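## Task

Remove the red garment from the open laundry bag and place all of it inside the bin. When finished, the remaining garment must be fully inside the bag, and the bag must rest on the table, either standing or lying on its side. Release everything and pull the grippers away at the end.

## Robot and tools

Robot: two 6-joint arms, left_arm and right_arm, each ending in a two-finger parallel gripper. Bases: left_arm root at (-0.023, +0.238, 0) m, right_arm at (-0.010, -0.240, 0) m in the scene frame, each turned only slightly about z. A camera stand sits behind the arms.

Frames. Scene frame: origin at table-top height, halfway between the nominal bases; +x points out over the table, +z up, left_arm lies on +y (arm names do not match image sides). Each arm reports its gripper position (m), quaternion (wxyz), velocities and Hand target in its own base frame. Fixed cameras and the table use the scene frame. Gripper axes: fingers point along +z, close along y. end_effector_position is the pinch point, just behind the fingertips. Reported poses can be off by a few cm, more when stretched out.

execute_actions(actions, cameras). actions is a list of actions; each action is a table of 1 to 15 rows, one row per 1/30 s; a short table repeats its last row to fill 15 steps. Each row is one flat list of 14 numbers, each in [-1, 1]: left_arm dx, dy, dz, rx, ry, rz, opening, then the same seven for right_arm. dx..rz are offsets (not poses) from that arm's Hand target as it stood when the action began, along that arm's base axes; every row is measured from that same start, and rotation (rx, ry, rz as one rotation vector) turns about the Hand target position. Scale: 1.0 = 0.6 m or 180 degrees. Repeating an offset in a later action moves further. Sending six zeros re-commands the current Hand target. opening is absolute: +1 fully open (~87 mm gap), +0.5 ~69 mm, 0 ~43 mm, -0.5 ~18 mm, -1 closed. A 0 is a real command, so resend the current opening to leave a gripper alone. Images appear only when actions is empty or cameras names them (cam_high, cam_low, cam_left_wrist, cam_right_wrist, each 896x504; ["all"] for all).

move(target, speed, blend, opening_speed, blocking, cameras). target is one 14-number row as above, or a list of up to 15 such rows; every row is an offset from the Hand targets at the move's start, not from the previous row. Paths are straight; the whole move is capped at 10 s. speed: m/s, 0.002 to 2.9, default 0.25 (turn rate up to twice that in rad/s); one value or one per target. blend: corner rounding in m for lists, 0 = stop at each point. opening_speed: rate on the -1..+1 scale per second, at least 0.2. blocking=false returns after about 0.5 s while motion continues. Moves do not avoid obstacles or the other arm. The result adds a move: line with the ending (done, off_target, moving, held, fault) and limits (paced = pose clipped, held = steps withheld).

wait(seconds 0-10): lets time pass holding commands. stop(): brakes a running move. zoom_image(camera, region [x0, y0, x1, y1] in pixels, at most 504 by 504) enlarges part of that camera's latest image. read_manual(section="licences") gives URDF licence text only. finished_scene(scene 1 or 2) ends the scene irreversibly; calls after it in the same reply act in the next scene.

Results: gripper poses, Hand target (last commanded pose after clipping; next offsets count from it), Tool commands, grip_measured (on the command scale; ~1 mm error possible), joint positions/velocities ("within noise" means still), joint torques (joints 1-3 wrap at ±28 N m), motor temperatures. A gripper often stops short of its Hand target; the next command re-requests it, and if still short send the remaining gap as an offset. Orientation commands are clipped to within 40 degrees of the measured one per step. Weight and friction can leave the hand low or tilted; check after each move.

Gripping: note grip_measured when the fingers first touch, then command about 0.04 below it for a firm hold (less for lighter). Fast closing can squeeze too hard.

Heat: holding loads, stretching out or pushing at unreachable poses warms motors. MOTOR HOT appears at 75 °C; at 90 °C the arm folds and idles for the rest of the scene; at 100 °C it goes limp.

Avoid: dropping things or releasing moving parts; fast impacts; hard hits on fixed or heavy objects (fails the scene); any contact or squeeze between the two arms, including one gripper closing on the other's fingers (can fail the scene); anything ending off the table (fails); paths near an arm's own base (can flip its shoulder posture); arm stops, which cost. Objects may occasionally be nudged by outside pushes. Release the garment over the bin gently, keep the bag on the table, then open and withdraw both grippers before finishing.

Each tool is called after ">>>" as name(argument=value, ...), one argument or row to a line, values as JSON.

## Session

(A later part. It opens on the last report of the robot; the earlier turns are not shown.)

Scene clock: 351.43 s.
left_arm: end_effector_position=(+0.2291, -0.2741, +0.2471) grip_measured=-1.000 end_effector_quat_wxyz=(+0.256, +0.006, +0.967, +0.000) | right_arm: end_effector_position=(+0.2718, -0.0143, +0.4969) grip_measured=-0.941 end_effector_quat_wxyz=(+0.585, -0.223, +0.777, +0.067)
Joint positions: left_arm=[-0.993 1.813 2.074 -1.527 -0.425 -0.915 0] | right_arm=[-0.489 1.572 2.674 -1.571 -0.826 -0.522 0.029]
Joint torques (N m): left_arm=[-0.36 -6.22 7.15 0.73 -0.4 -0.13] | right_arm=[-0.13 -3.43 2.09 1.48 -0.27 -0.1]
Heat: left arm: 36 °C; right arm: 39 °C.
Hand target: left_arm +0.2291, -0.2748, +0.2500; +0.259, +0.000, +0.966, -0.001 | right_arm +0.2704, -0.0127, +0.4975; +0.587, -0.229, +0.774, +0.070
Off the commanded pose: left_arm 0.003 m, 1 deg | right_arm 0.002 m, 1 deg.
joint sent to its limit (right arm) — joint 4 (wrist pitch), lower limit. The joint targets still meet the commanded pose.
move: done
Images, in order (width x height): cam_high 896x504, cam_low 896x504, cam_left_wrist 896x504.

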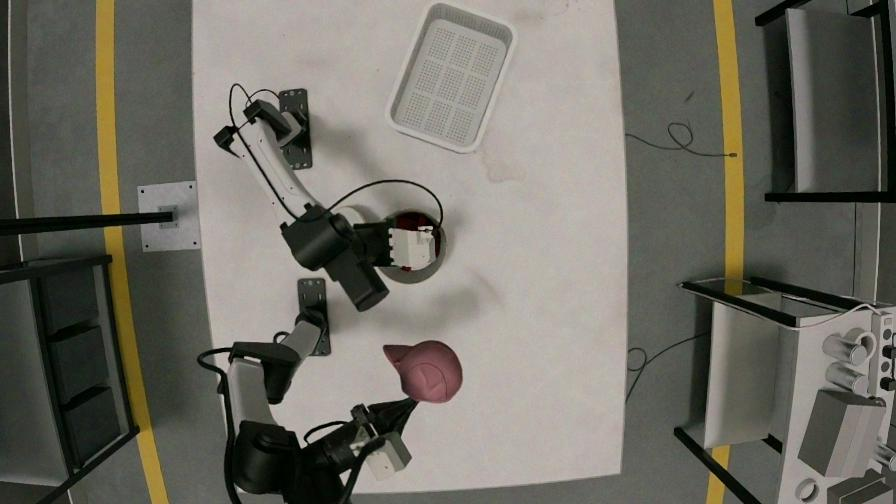

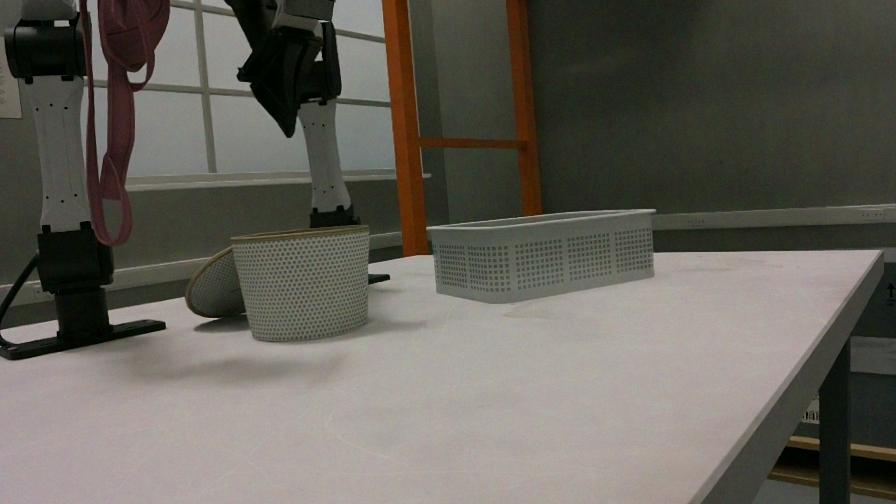

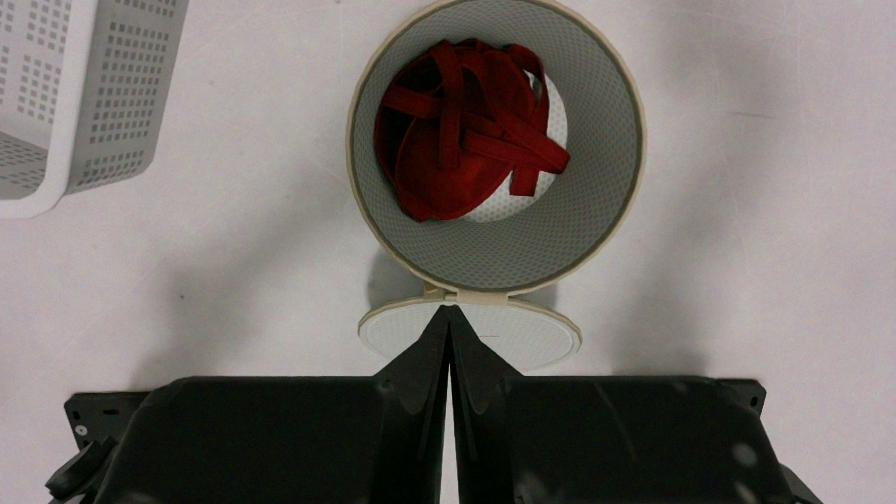

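>>> move(
  target=[
    [0.003,0,-0.23,0,-0.022,0,0.1,0,0,0,0,0,0,-1],
    [0.097,-0.002,-0.368,0,-0.022,0,0.1,0,0,0,0,0,0,-1],
  ],
  speed=0.15,
  blend=[0.01,0],
  cameras=["cam_left_wrist","cam_high"],
)

Scene clock: 366.70 s.
left_arm: end_effector_position=(+0.2855, -0.2742, +0.0306) grip_measured=+0.100 end_effector_quat_wxyz=(+0.292, -0.005, +0.956, +0.004) | right_arm: end_effector_position=(+0.2718, -0.0143, +0.4969) grip_measured=-0.941 end_effector_quat_wxyz=(+0.585, -0.223, +0.777, +0.067)
Joint positions: left_arm=[-0.893 1.854 1.21 -0.535 -0.458 -0.81 0.55] | right_arm=[-0.489 1.572 2.674 -1.571 -0.826 -0.522 0.029]
Joint torques (N m): left_arm=[0.35 -7.24 5.86 1.16 -0.21 0.17] | right_arm=[-0.13 -3.43 2.07 1.47 -0.27 -0.1]
Heat: left arm: 35 °C; right arm: 38 °C.
Hand target: left_arm +0.2873, -0.2760, +0.0293; +0.292, +0.000, +0.956, -0.001 | right_arm +0.2704, -0.0127, +0.4975; +0.587, -0.229, +0.774, +0.070
Off the commanded pose: left_arm 0.003 m, 1 deg | right_arm 0.002 m, 1 deg.
joint sent to its limit (right arm) — joint 4 (wrist pitch), lower limit. The joint targets still meet the commanded pose.
move: done
Images, in order (width x height): cam_high 896x504, cam_left_wrist 896x504.

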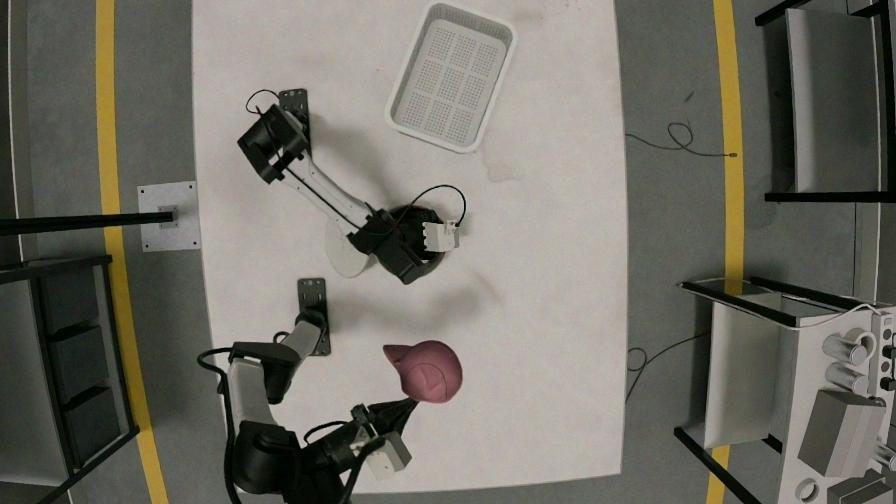

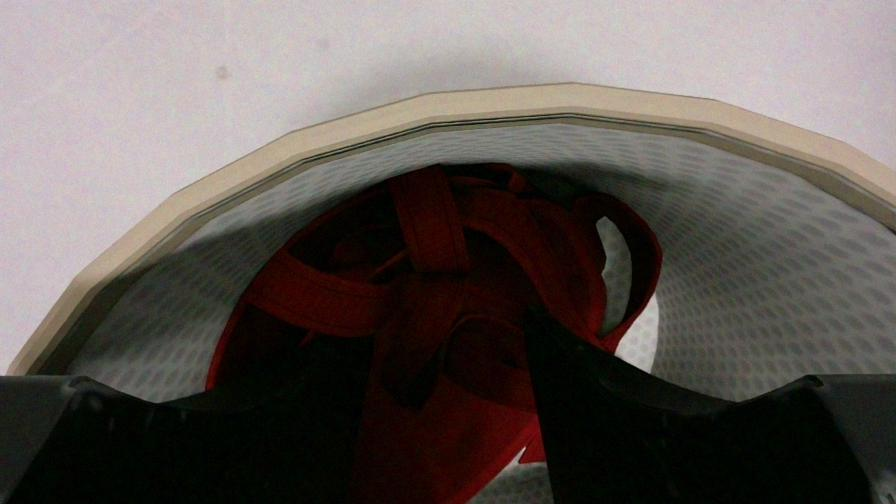

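>>> move(
  target=[
    [0,0,0,0,0,0,-1,0,0,0,0,0,0,-1],
    [-0.04,0.0,0.3,0,0,0,-1,0,0,0,0,0,0,-1],
  ],
  speed=0.15,
  cameras=["cam_left_wrist","cam_low","cam_high"],
)

Scene clock: 371.43 s.
left_arm: end_effector_position=(+0.2635, -0.2747, +0.2028) grip_measured=-1.000 end_effector_quat_wxyz=(+0.287, +0.006, +0.958, +0.003) | right_arm: end_effector_position=(+0.2718, -0.0143, +0.4969) grip_measured=-0.941 end_effector_quat_wxyz=(+0.585, -0.223, +0.777, +0.067)
Joint positions: left_arm=[-0.939 1.771 1.808 -1.24 -0.461 -0.838 0] | right_arm=[-0.489 1.572 2.674 -1.571 -0.826 -0.522 0.029]
Joint torques (N m): left_arm=[-0.39 -6.94 8.01 0.85 -0.4 -0.14] | right_arm=[-0.1 -3.44 2.07 1.48 -0.27 -0.1]
Heat: left arm: 35 °C; right arm: 38 °C.
Hand target: left_arm +0.2633, -0.2761, +0.2092; +0.292, +0.000, +0.956, -0.001 | right_arm +0.2704, -0.0127, +0.4975; +0.587, -0.229, +0.774, +0.070
Off the commanded pose: left_arm 0.007 m, 1 deg | right_arm 0.002 m, 1 deg.
joint sent to its limit (right arm) — joint 4 (wrist pitch), lower limit. The joint targets still meet the commanded pose.
move: done
Images, in order (width x height): cam_high 896x504, cam_low 896x504, cam_left_wrist 896x504.

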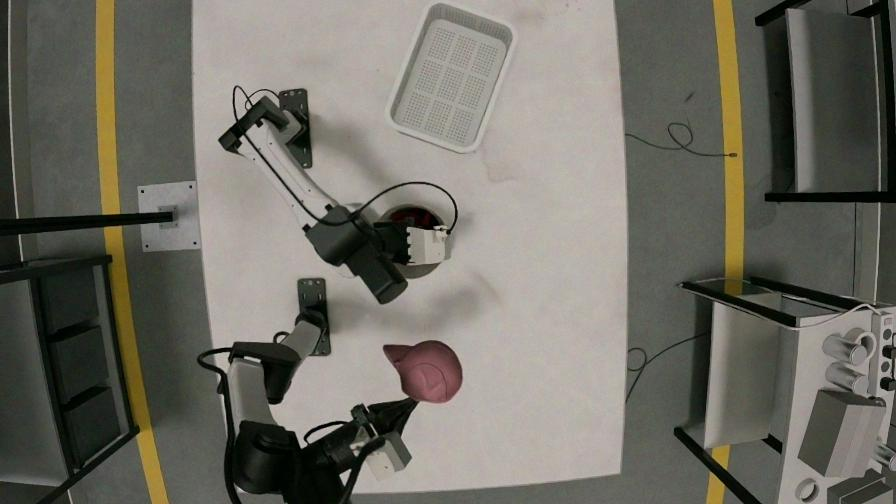

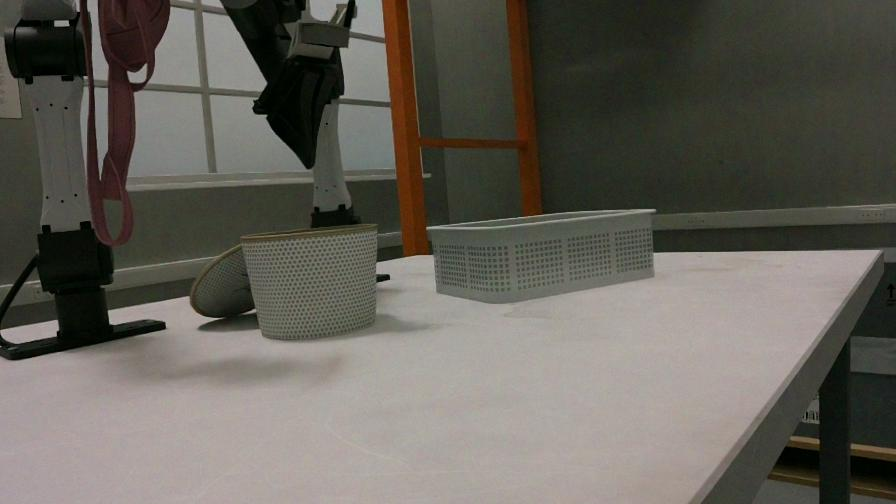

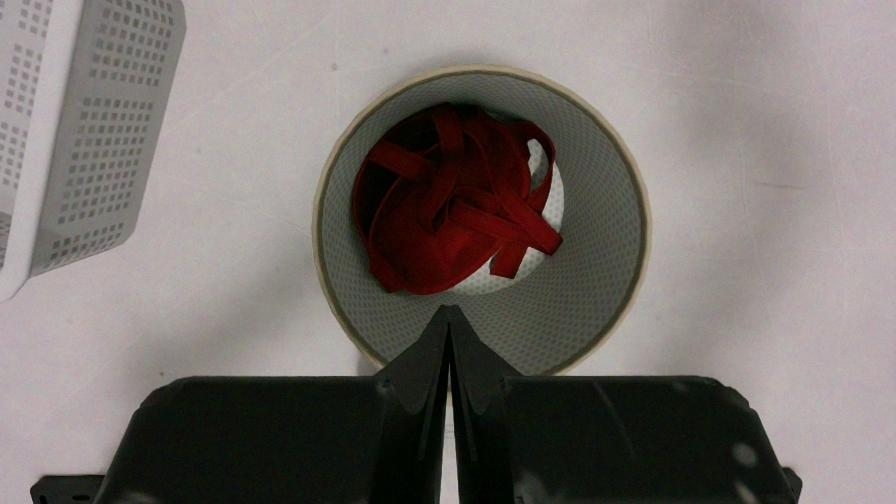

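>>> move(
  target=[
    [-0.042,0.003,-0.18,0,-0.033,0,0.0,0,0,0,0,0,0,-1],
    [0.0645,0.003,-0.317,0,-0.033,0,0.0,0,0,0,0,0,0,-1],
  ],
  speed=0.15,
  blend=[0.01,0],
  cameras=["cam_left_wrist","cam_high"],
)

Scene clock: 388.10 s.
left_arm: end_effector_position=(+0.3004, -0.2725, +0.0207) grip_measured=+0.000 end_effector_quat_wxyz=(+0.342, -0.005, +0.940, +0.004) | right_arm: end_effector_position=(+0.2718, -0.0143, +0.4969) grip_measured=-0.941 end_effector_quat_wxyz=(+0.585, -0.223, +0.777, +0.067)
Joint positions: left_arm=[-0.895 1.858 1.128 -0.366 -0.532 -0.774 0.5] | right_arm=[-0.489 1.572 2.674 -1.571 -0.826 -0.522 0.029]
Joint torques (N m): left_arm=[0.34 -7.12 5.74 1.24 -0.22 0.13] | right_arm=[-0.12 -3.44 2.07 1.48 -0.27 -0.11]
Motor temperatures (°C): left_arm=[21 30 34 34 18 20 19] | right_arm=[19 38 32 26 21 22 21]
Heat: left arm: 34 °C; right arm: 38 °C.
Hand target: left_arm +0.3020, -0.2741, +0.0190; +0.341, +0.000, +0.940, -0.001 | right_arm +0.2704, -0.0127, +0.4975; +0.587, -0.229, +0.774, +0.070
Off the commanded pose: left_arm 0.003 m, 1 deg | right_arm 0.002 m, 1 deg.
joint sent to its limit (right arm) — joint 4 (wrist pitch), lower limit. The joint targets still meet the commanded pose.
move: done
Images, in order (width x height): cam_high 896x504, cam_left_wrist 896x504.

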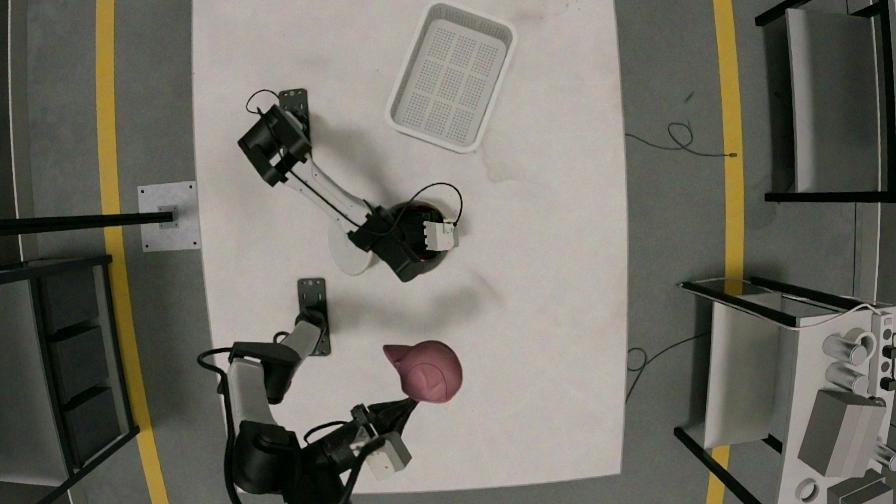

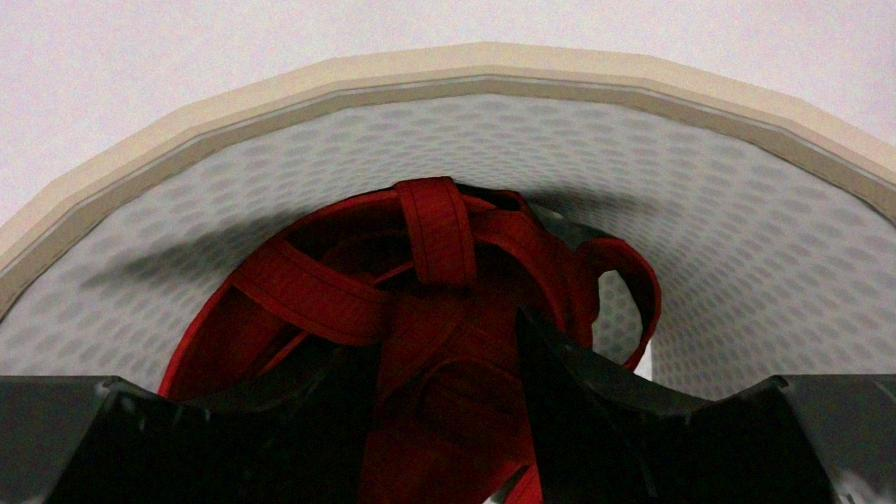

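>>> move(
  target=[
    [0.042,0.0,0.02,0,-0.028,0,0.0,0,0,0,0,0,0,-1],
    [0.042,0.0,0.02,0,-0.028,0,-1,0,0,0,0,0,0,-1],
    [-0.05,0.0,0.32,0,-0.028,0,-1,0,0,0,0,0,0,-1],
  ],
  speed=0.12,
  cameras=["cam_left_wrist","cam_high","cam_low"],
)

Scene clock: 397.70 s.
left_arm: end_effector_position=(+0.2715, -0.2733, +0.1945) grip_measured=-0.892 end_effector_quat_wxyz=(+0.368, +0.013, +0.930, +0.014) | right_arm: end_effector_position=(+0.2718, -0.0143, +0.4969) grip_measured=-0.941 end_effector_quat_wxyz=(+0.585, -0.223, +0.777, +0.067)
Joint positions: left_arm=[-0.991 1.686 1.61 -1.036 -0.621 -0.814 0.054] | right_arm=[-0.489 1.572 2.674 -1.571 -0.826 -0.522 0.029]
Joint torques (N m): left_arm=[-0.38 -8.25 8.51 0.99 -0.52 -0.14] | right_arm=[-0.12 -3.43 2.07 1.47 -0.27 -0.1]
Heat: left arm: 35 °C; right arm: 37 °C.
Hand target: left_arm +0.2719, -0.2742, +0.2110; +0.382, +0.000, +0.924, -0.001 | right_arm +0.2704, -0.0127, +0.4975; +0.587, -0.229, +0.774, +0.070
Off the commanded pose: left_arm 0.017 m, 3 deg | right_arm 0.002 m, 1 deg.
joint sent to its limit (right arm) — joint 4 (wrist pitch), lower limit. The joint targets still meet the commanded pose.
move: off_target (left_arm)
Images, in order (width x height): cam_high 896x504, cam_low 896x504, cam_left_wrist 896x504.

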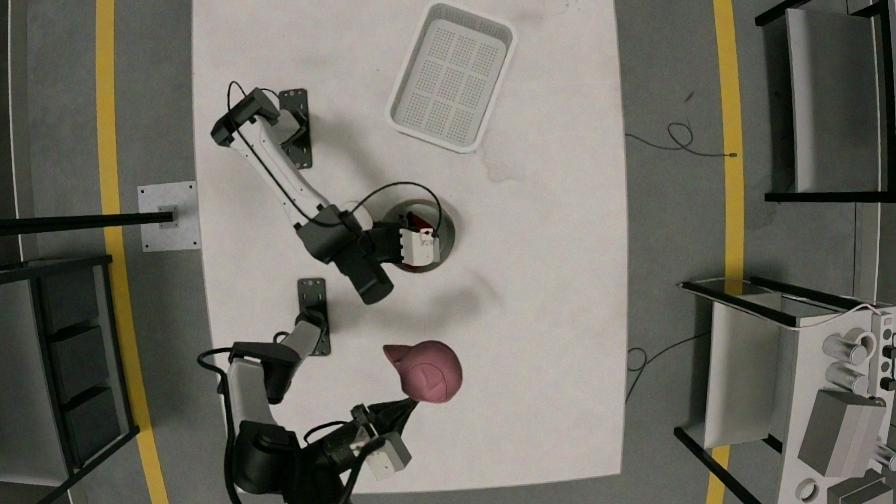

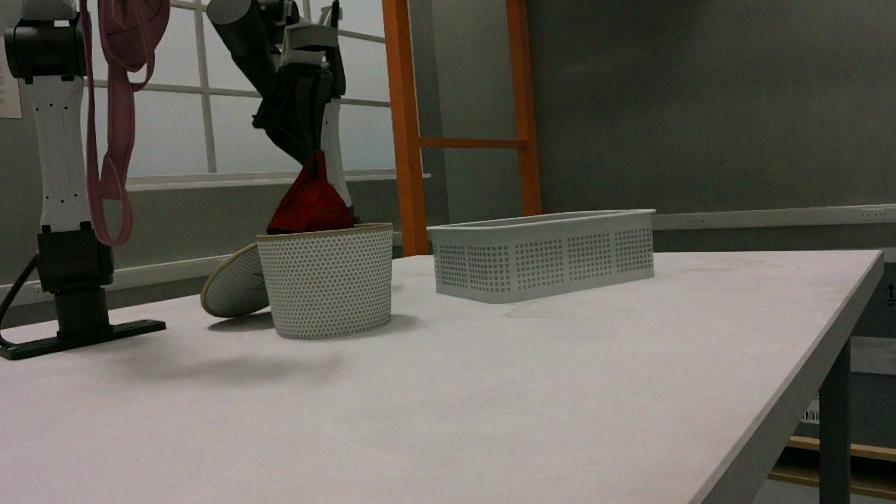

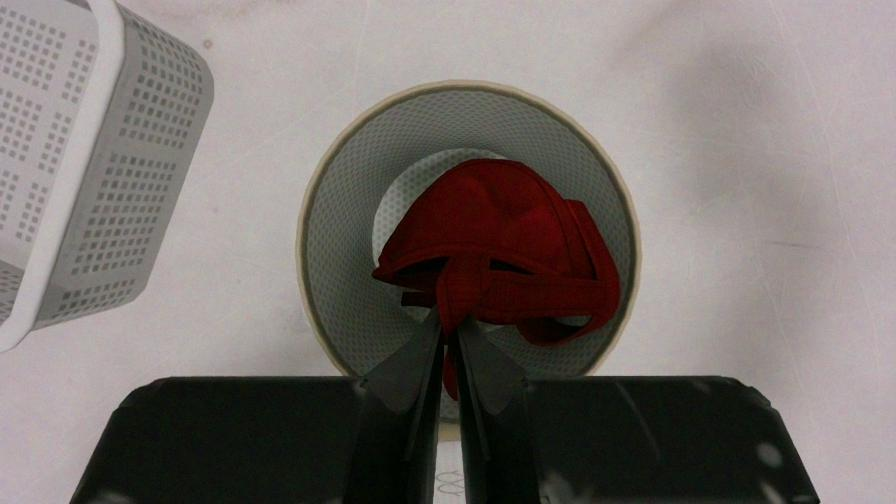

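>>> move(
  target=[
    [-0.04,0.0,0.42,0,-0.05,0,-1,0,0,0,0,0,0,-1],
    [0.115,0.523,0.42,0,-0.05,0,-1,0,0,0,0,0,0,-1],
    [0.14,0.54,-0.12,0,-0.05,0,-1,-0.013,0.317,-0.06,0,0,0,-1],
  ],
  speed=[0.2,0.25,0.2],
  blend=[0.04,0.04,0],
  cameras=["all"],
)

Scene clock: 412.23 s.
left_arm: end_effector_position=(+0.3523, +0.0482, +0.1371) grip_measured=-0.892 end_effector_quat_wxyz=(+0.445, -0.006, +0.895, -0.002) | right_arm: end_effector_position=(+0.2599, +0.1758, +0.4575) grip_measured=-0.941 end_effector_quat_wxyz=(+0.578, -0.240, +0.777, +0.068)
Joint positions: left_arm=[0.201 1.244 0.836 -0.25 0.158 0.11 0.054] | right_arm=[0.801 1.329 2.063 -1.086 0.363 -0.052 0.029]
Joint torques (N m): left_arm=[0.5 -3.15 6.65 1.91 0.15 0.14] | right_arm=[0.73 -2.91 4.4 1.94 0.35 0.12]
Heat: left arm: 35 °C; right arm: 37 °C.
Hand target: left_arm +0.3559, +0.0498, +0.1390; +0.454, +0.000, +0.891, -0.001 | right_arm +0.2626, +0.1776, +0.4616; +0.587, -0.229, +0.774, +0.070
Off the commanded pose: left_arm 0.004 m, 1 deg | right_arm 0.005 m, 2 deg.
elbow stopped short (left arm): the move would have taken joint 3 (elbow) straighter than the controller allows.
move: done

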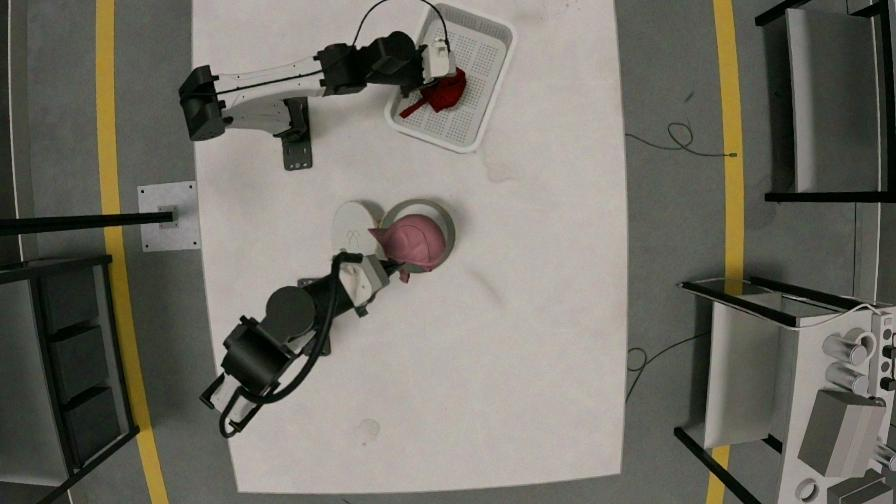

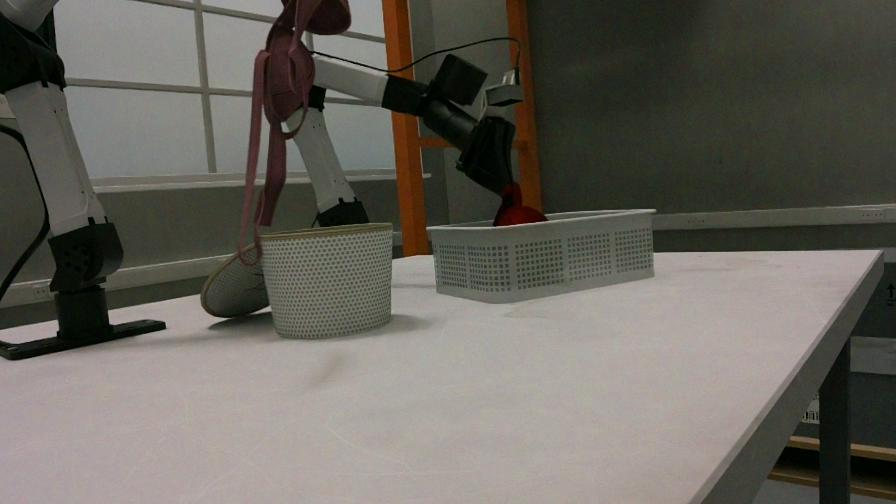

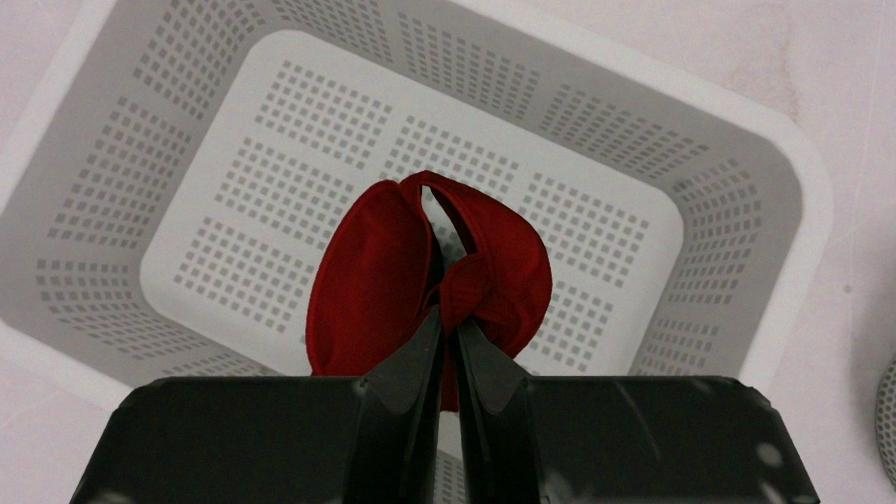

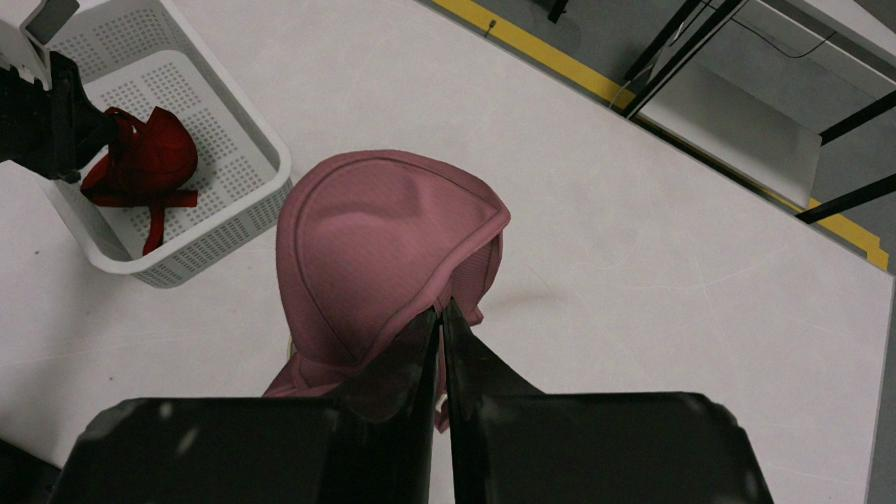

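>>> move(
  target=[
    [0.07,0.05,-0.1,0,0,0,-1,0.06,0.047,-0.15,-0.05,0.07,0,-1],
    [0.07,0.05,-0.1,0,0,0,0.1,0.06,0.047,-0.2,-0.08,0.1,0,-1],
    [0.0,0.0,0.15,0,0,0,0.1,0.06,0.047,-0.25,-0.08,0.1,0,-1],
  ],
  speed=0.15,
  opening_speed=1.2,
  cameras=["all"],
)

Scene clock: 424.93 s.
left_arm: end_effector_position=(+0.3556, +0.0505, +0.2192) grip_measured=+0.100 end_effector_quat_wxyz=(+0.446, +0.006, +0.895, -0.003) | right_arm: end_effector_position=(+0.2999, +0.2057, +0.3033) grip_measured=-0.941 end_effector_quat_wxyz=(+0.411, -0.294, +0.863, -0.006)
Joint positions: left_arm=[0.212 1.256 1.171 -0.573 0.178 0.137 0.55] | right_arm=[0.763 1.486 1.76 -1.05 0.332 -0.034 0.029]
Joint torques (N m): left_arm=[-0.43 -4.08 8.83 1.57 -0.05 -0.14] | right_arm=[-0.09 -8.43 5.57 1.6 0.07 0.07]
Heat: left arm: 37 °C; right arm: 37 °C.
Hand target: left_arm +0.3559, +0.0499, +0.2290; +0.454, +0.000, +0.891, -0.001 | right_arm +0.2987, +0.2057, +0.3115; +0.426, -0.286, +0.858, +0.008
Off the commanded pose: left_arm 0.010 m, 1 deg | right_arm 0.008 m, 3 deg.
move: off_target (right_arm)

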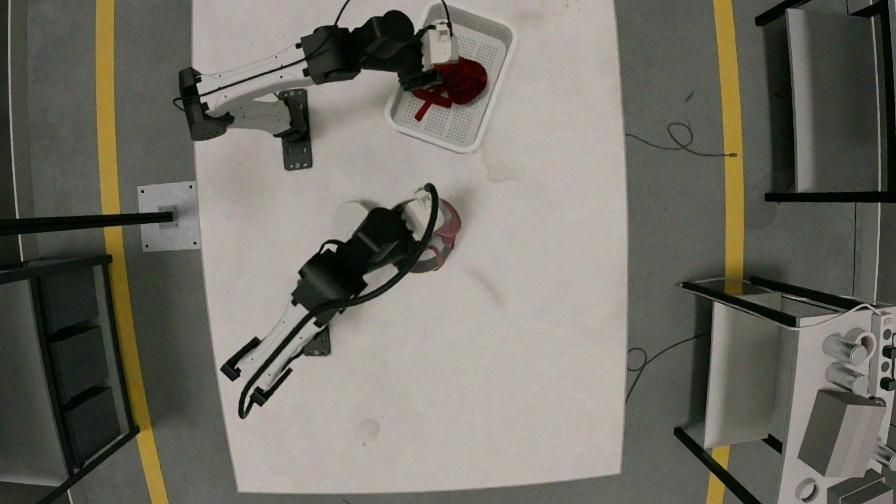

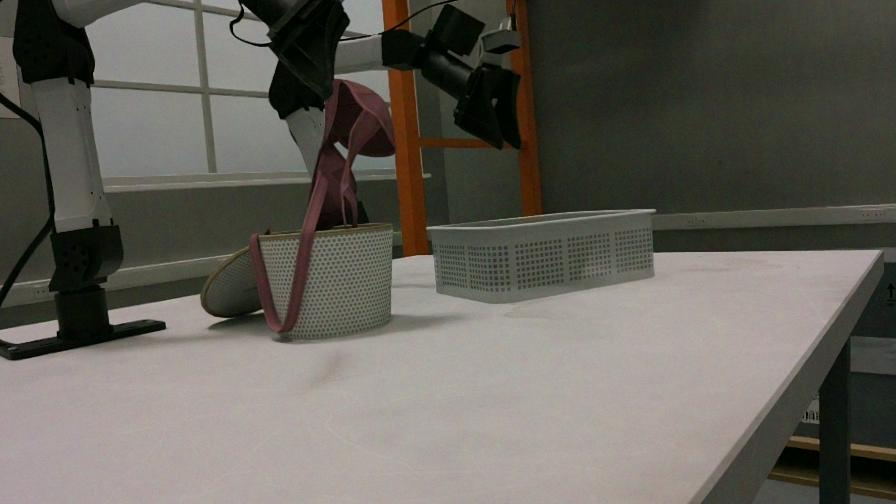

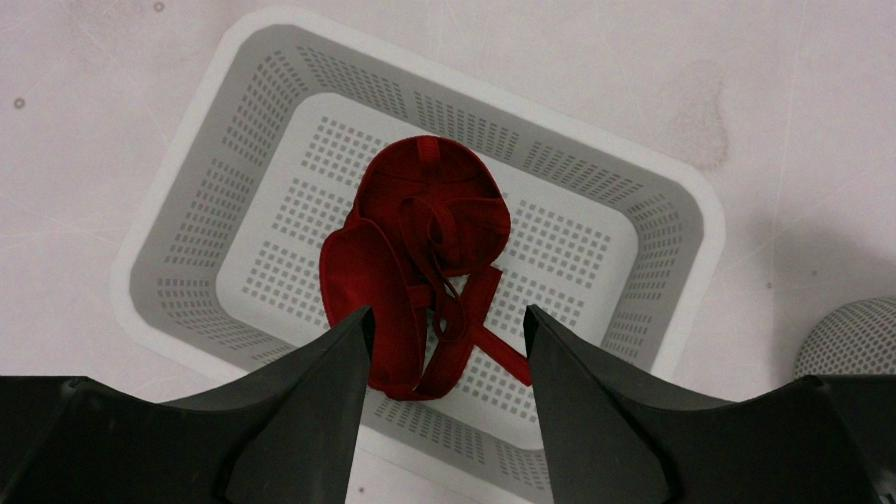

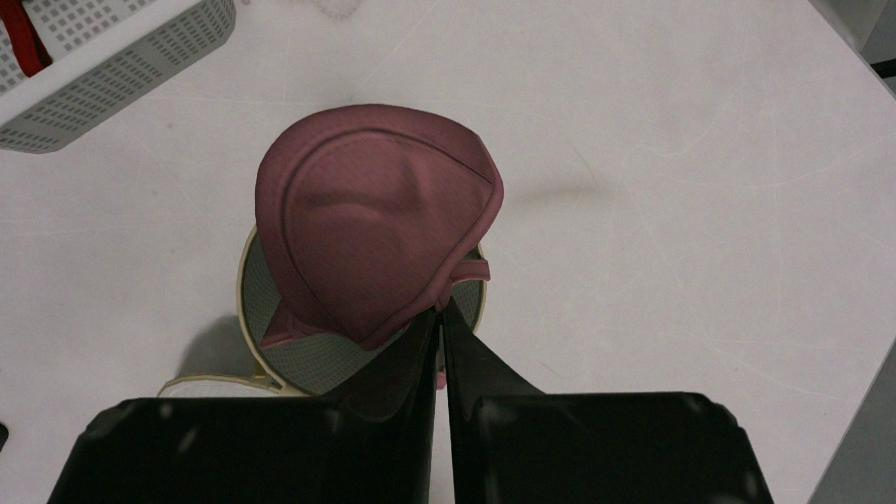

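>>> move(
  target=[
    [0,0,0.1,0,0,0,0.1,0,0,0.22,0.08,-0.1,0,-1],
    [-0.1,0.1,0.1,0,0,0,0.1,-0.06,0.1,0.23,0.08,-0.1,0,-1],
    [-0.1,0.1,0.1,0,0,0,0.1,-0.06,0.1,0.06,0.02,-0.03,0,-1],
  ],
  speed=0.17,
  blend=[0.01,0,0],
  cameras=["all"],
)

Scene clock: 432.77 s.
left_arm: end_effector_position=(+0.2984, +0.1105, +0.2882) grip_measured=+0.100 end_effector_quat_wxyz=(+0.454, -0.005, +0.891, +0.000) | right_arm: end_effector_position=(+0.2631, +0.2652, +0.3519) grip_measured=-0.941 end_effector_quat_wxyz=(+0.482, -0.273, +0.832, +0.018)
Joint positions: left_arm=[0.547 1.22 1.438 -0.922 0.43 0.334 0.55] | right_arm=[1.027 1.533 1.924 -1.073 0.554 0.123 0.029]
Joint torques (N m): left_arm=[0.49 -2.92 6.32 1.48 0.27 0.15] | right_arm=[-0.13 -5.87 5.53 1.39 0.09 0.14]
Heat: left arm: 37 °C; right arm: 37 °C.
Hand target: left_arm +0.2959, +0.1098, +0.2890; +0.454, +0.000, +0.891, -0.001 | right_arm +0.2627, +0.2657, +0.3475; +0.474, -0.273, +0.837, +0.021
Off the commanded pose: left_arm 0.003 m, 1 deg | right_arm 0.004 m, 1 deg.
move: done

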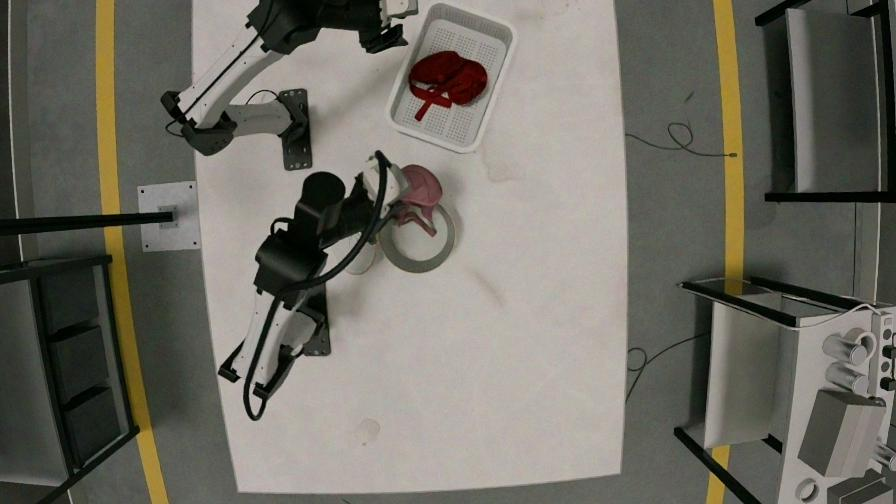

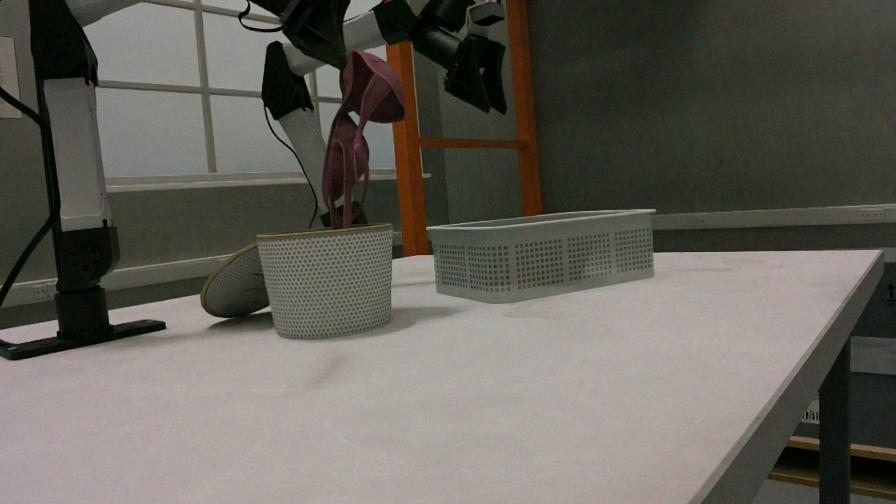

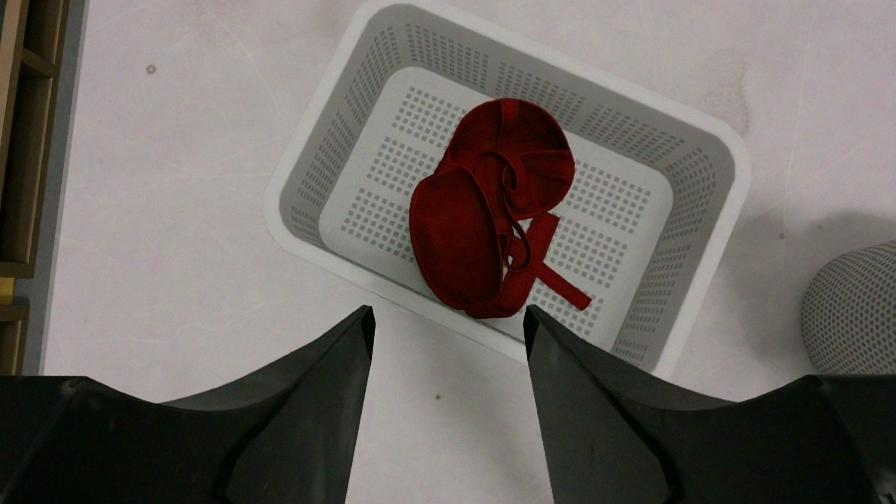

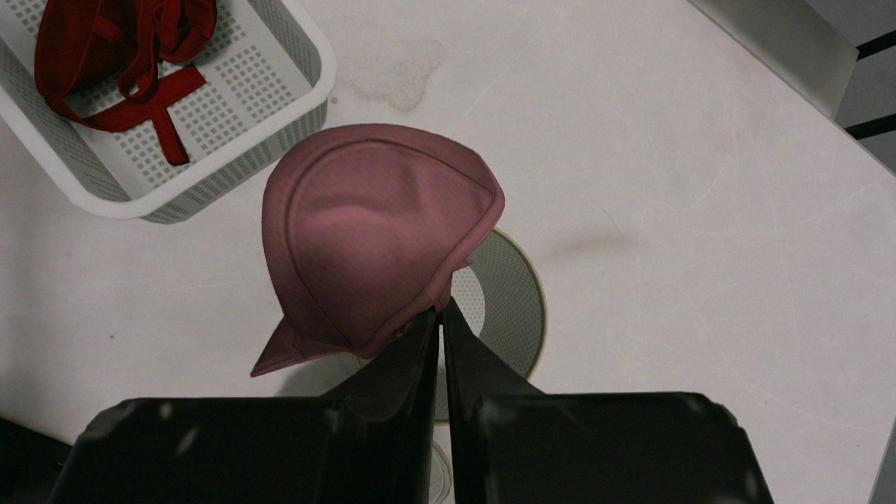

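>>> move(
  target=[0,0,0,0,0,0,0.1,0.008,-0.058,-0.25,-0.06,0.08,0,-1],
  speed=0.17,
  cameras=["all"],
)

Scene clock: 439.37 s.
left_arm: end_effector_position=(+0.2984, +0.1105, +0.2882) grip_measured=+0.100 end_effector_quat_wxyz=(+0.454, -0.005, +0.891, +0.000) | right_arm: end_effector_position=(+0.2669, +0.2285, +0.1953) grip_measured=-0.941 end_effector_quat_wxyz=(+0.333, -0.308, +0.891, -0.033)
Joint positions: left_arm=[0.547 1.22 1.438 -0.922 0.43 0.334 0.55] | right_arm=[0.89 1.506 1.428 -0.922 0.395 0.106 0.029]
Joint torques (N m): left_arm=[0.49 -2.91 6.28 1.49 0.27 0.15] | right_arm=[0.05 -7.65 6.15 1.34 0.11 -0.1]
Heat: left arm: 37 °C; right arm: 38 °C.
Hand target: left_arm +0.2959, +0.1098, +0.2890; +0.454, +0.000, +0.891, -0.001 | right_arm +0.2675, +0.2308, +0.1976; +0.338, -0.311, +0.888, -0.023
Off the commanded pose: left_arm 0.003 m, 1 deg | right_arm 0.003 m, 1 deg.
move: done

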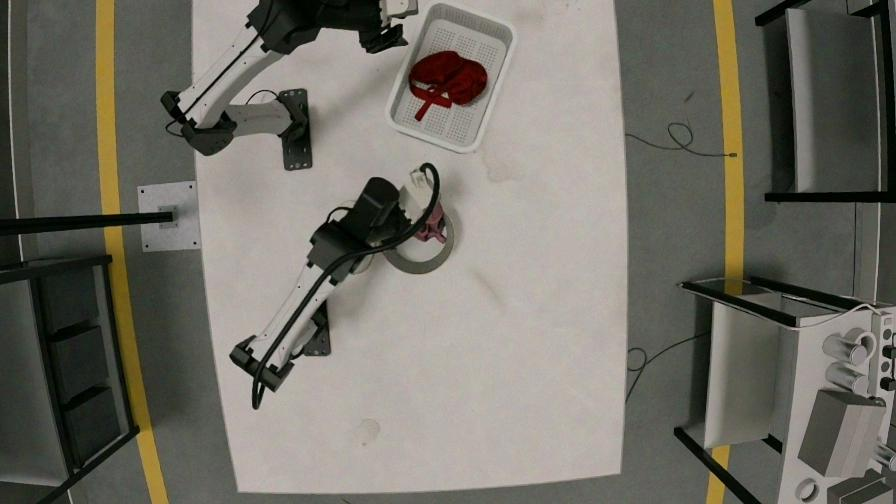

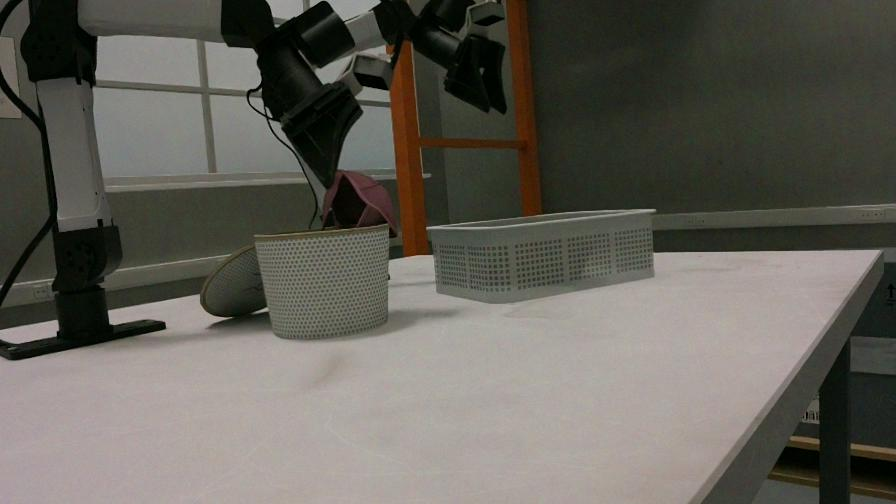

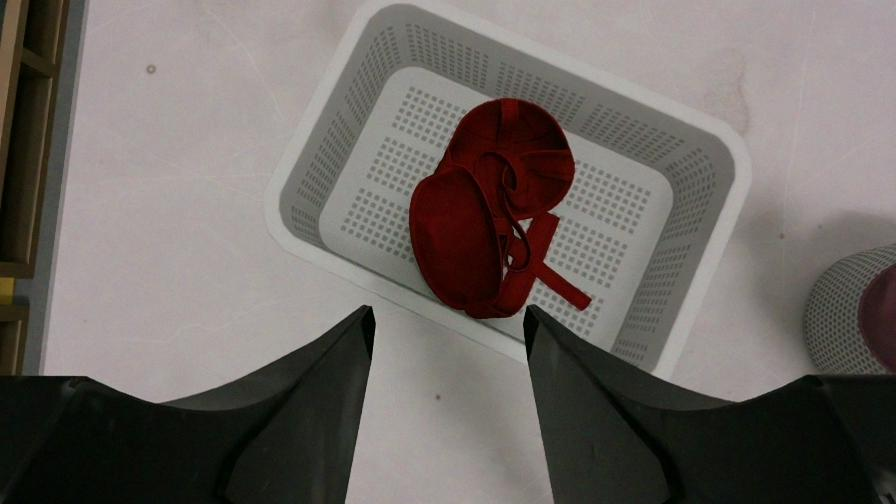

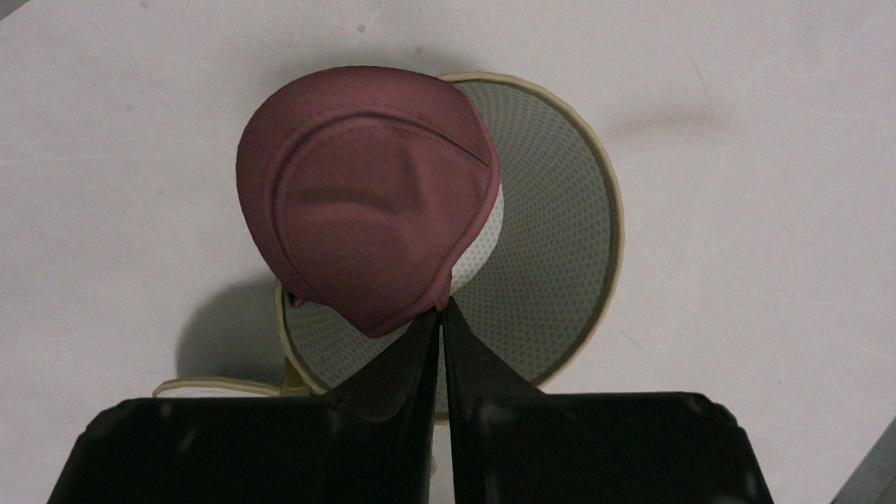

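>>> move(
  target=[
    [0,0,0,0,0,0,0.1,0.017,-0.065,-0.02,0,0,0,-1],
    [0,0,0,0,0,0,0.1,0.022,-0.065,-0.17,0,0,0,-1],
  ],
  speed=0.15,
  blend=[0.01,0],
  cameras=["cam_right_wrist","cam_high","cam_low"],
)

Scene clock: 445.83 s.
left_arm: end_effector_position=(+0.2984, +0.1105, +0.2882) grip_measured=+0.100 end_effector_quat_wxyz=(+0.454, -0.005, +0.891, +0.000) | right_arm: end_effector_position=(+0.2797, +0.1900, +0.0995) grip_measured=-0.943 end_effector_quat_wxyz=(+0.340, -0.306, +0.889, -0.029)
Joint positions: left_arm=[0.547 1.22 1.438 -0.922 0.43 0.334 0.55] | right_arm=[0.763 1.418 0.954 -0.478 0.322 -0.007 0.028]
Joint torques (N m): left_arm=[0.46 -2.93 6.32 1.49 0.27 0.14] | right_arm=[-0.13 -5.08 6.08 1.44 0.05 -0.09]
Heat: left arm: 37 °C; right arm: 38 °C.
Hand target: left_arm +0.2959, +0.1098, +0.2890; +0.454, +0.000, +0.891, -0.001 | right_arm +0.2806, +0.1919, +0.0954; +0.338, -0.311, +0.888, -0.023
Off the commanded pose: left_arm 0.003 m, 1 deg | right_arm 0.004 m, 1 deg.
move: done
Images, in order (width x height): cam_high 896x504, cam_low 896x504, cam_right_wrist 896x504.

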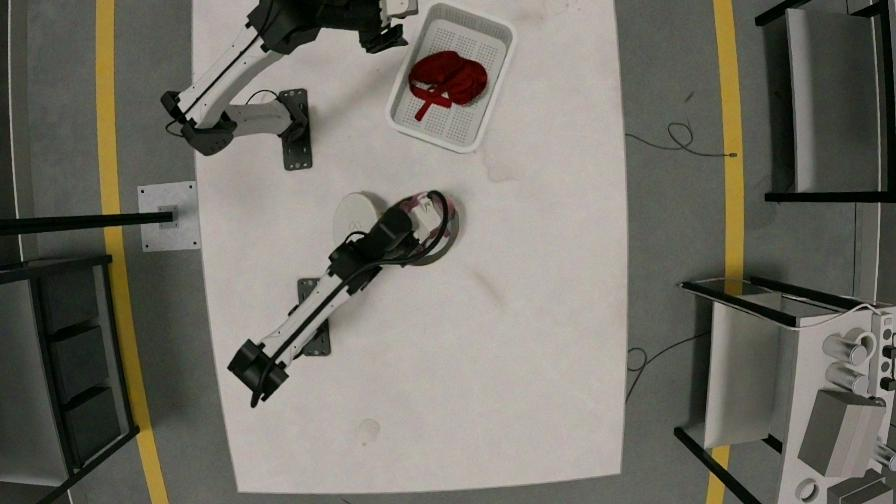

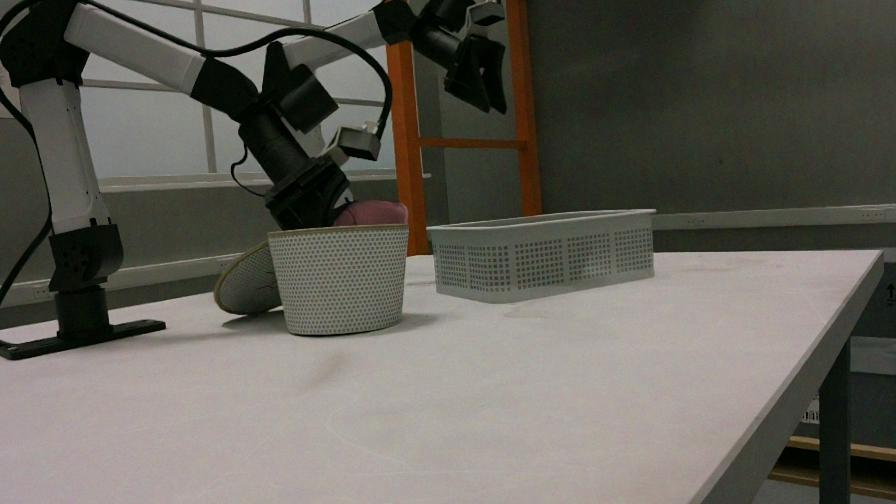

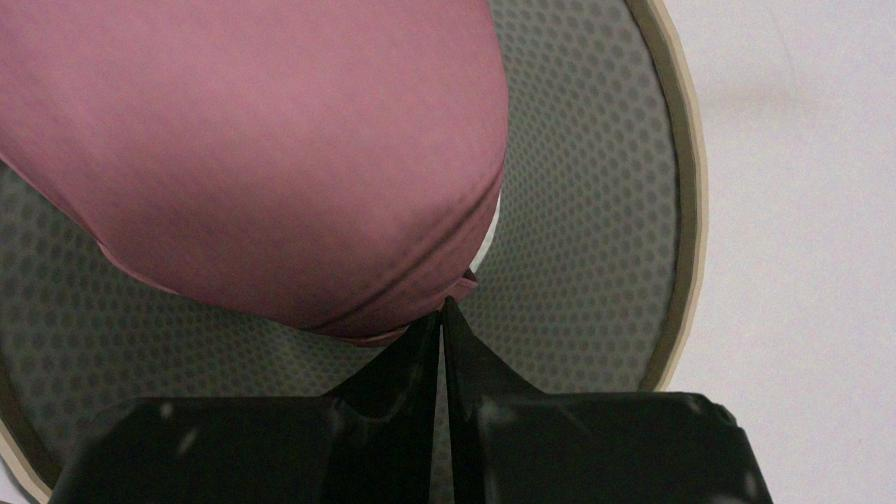

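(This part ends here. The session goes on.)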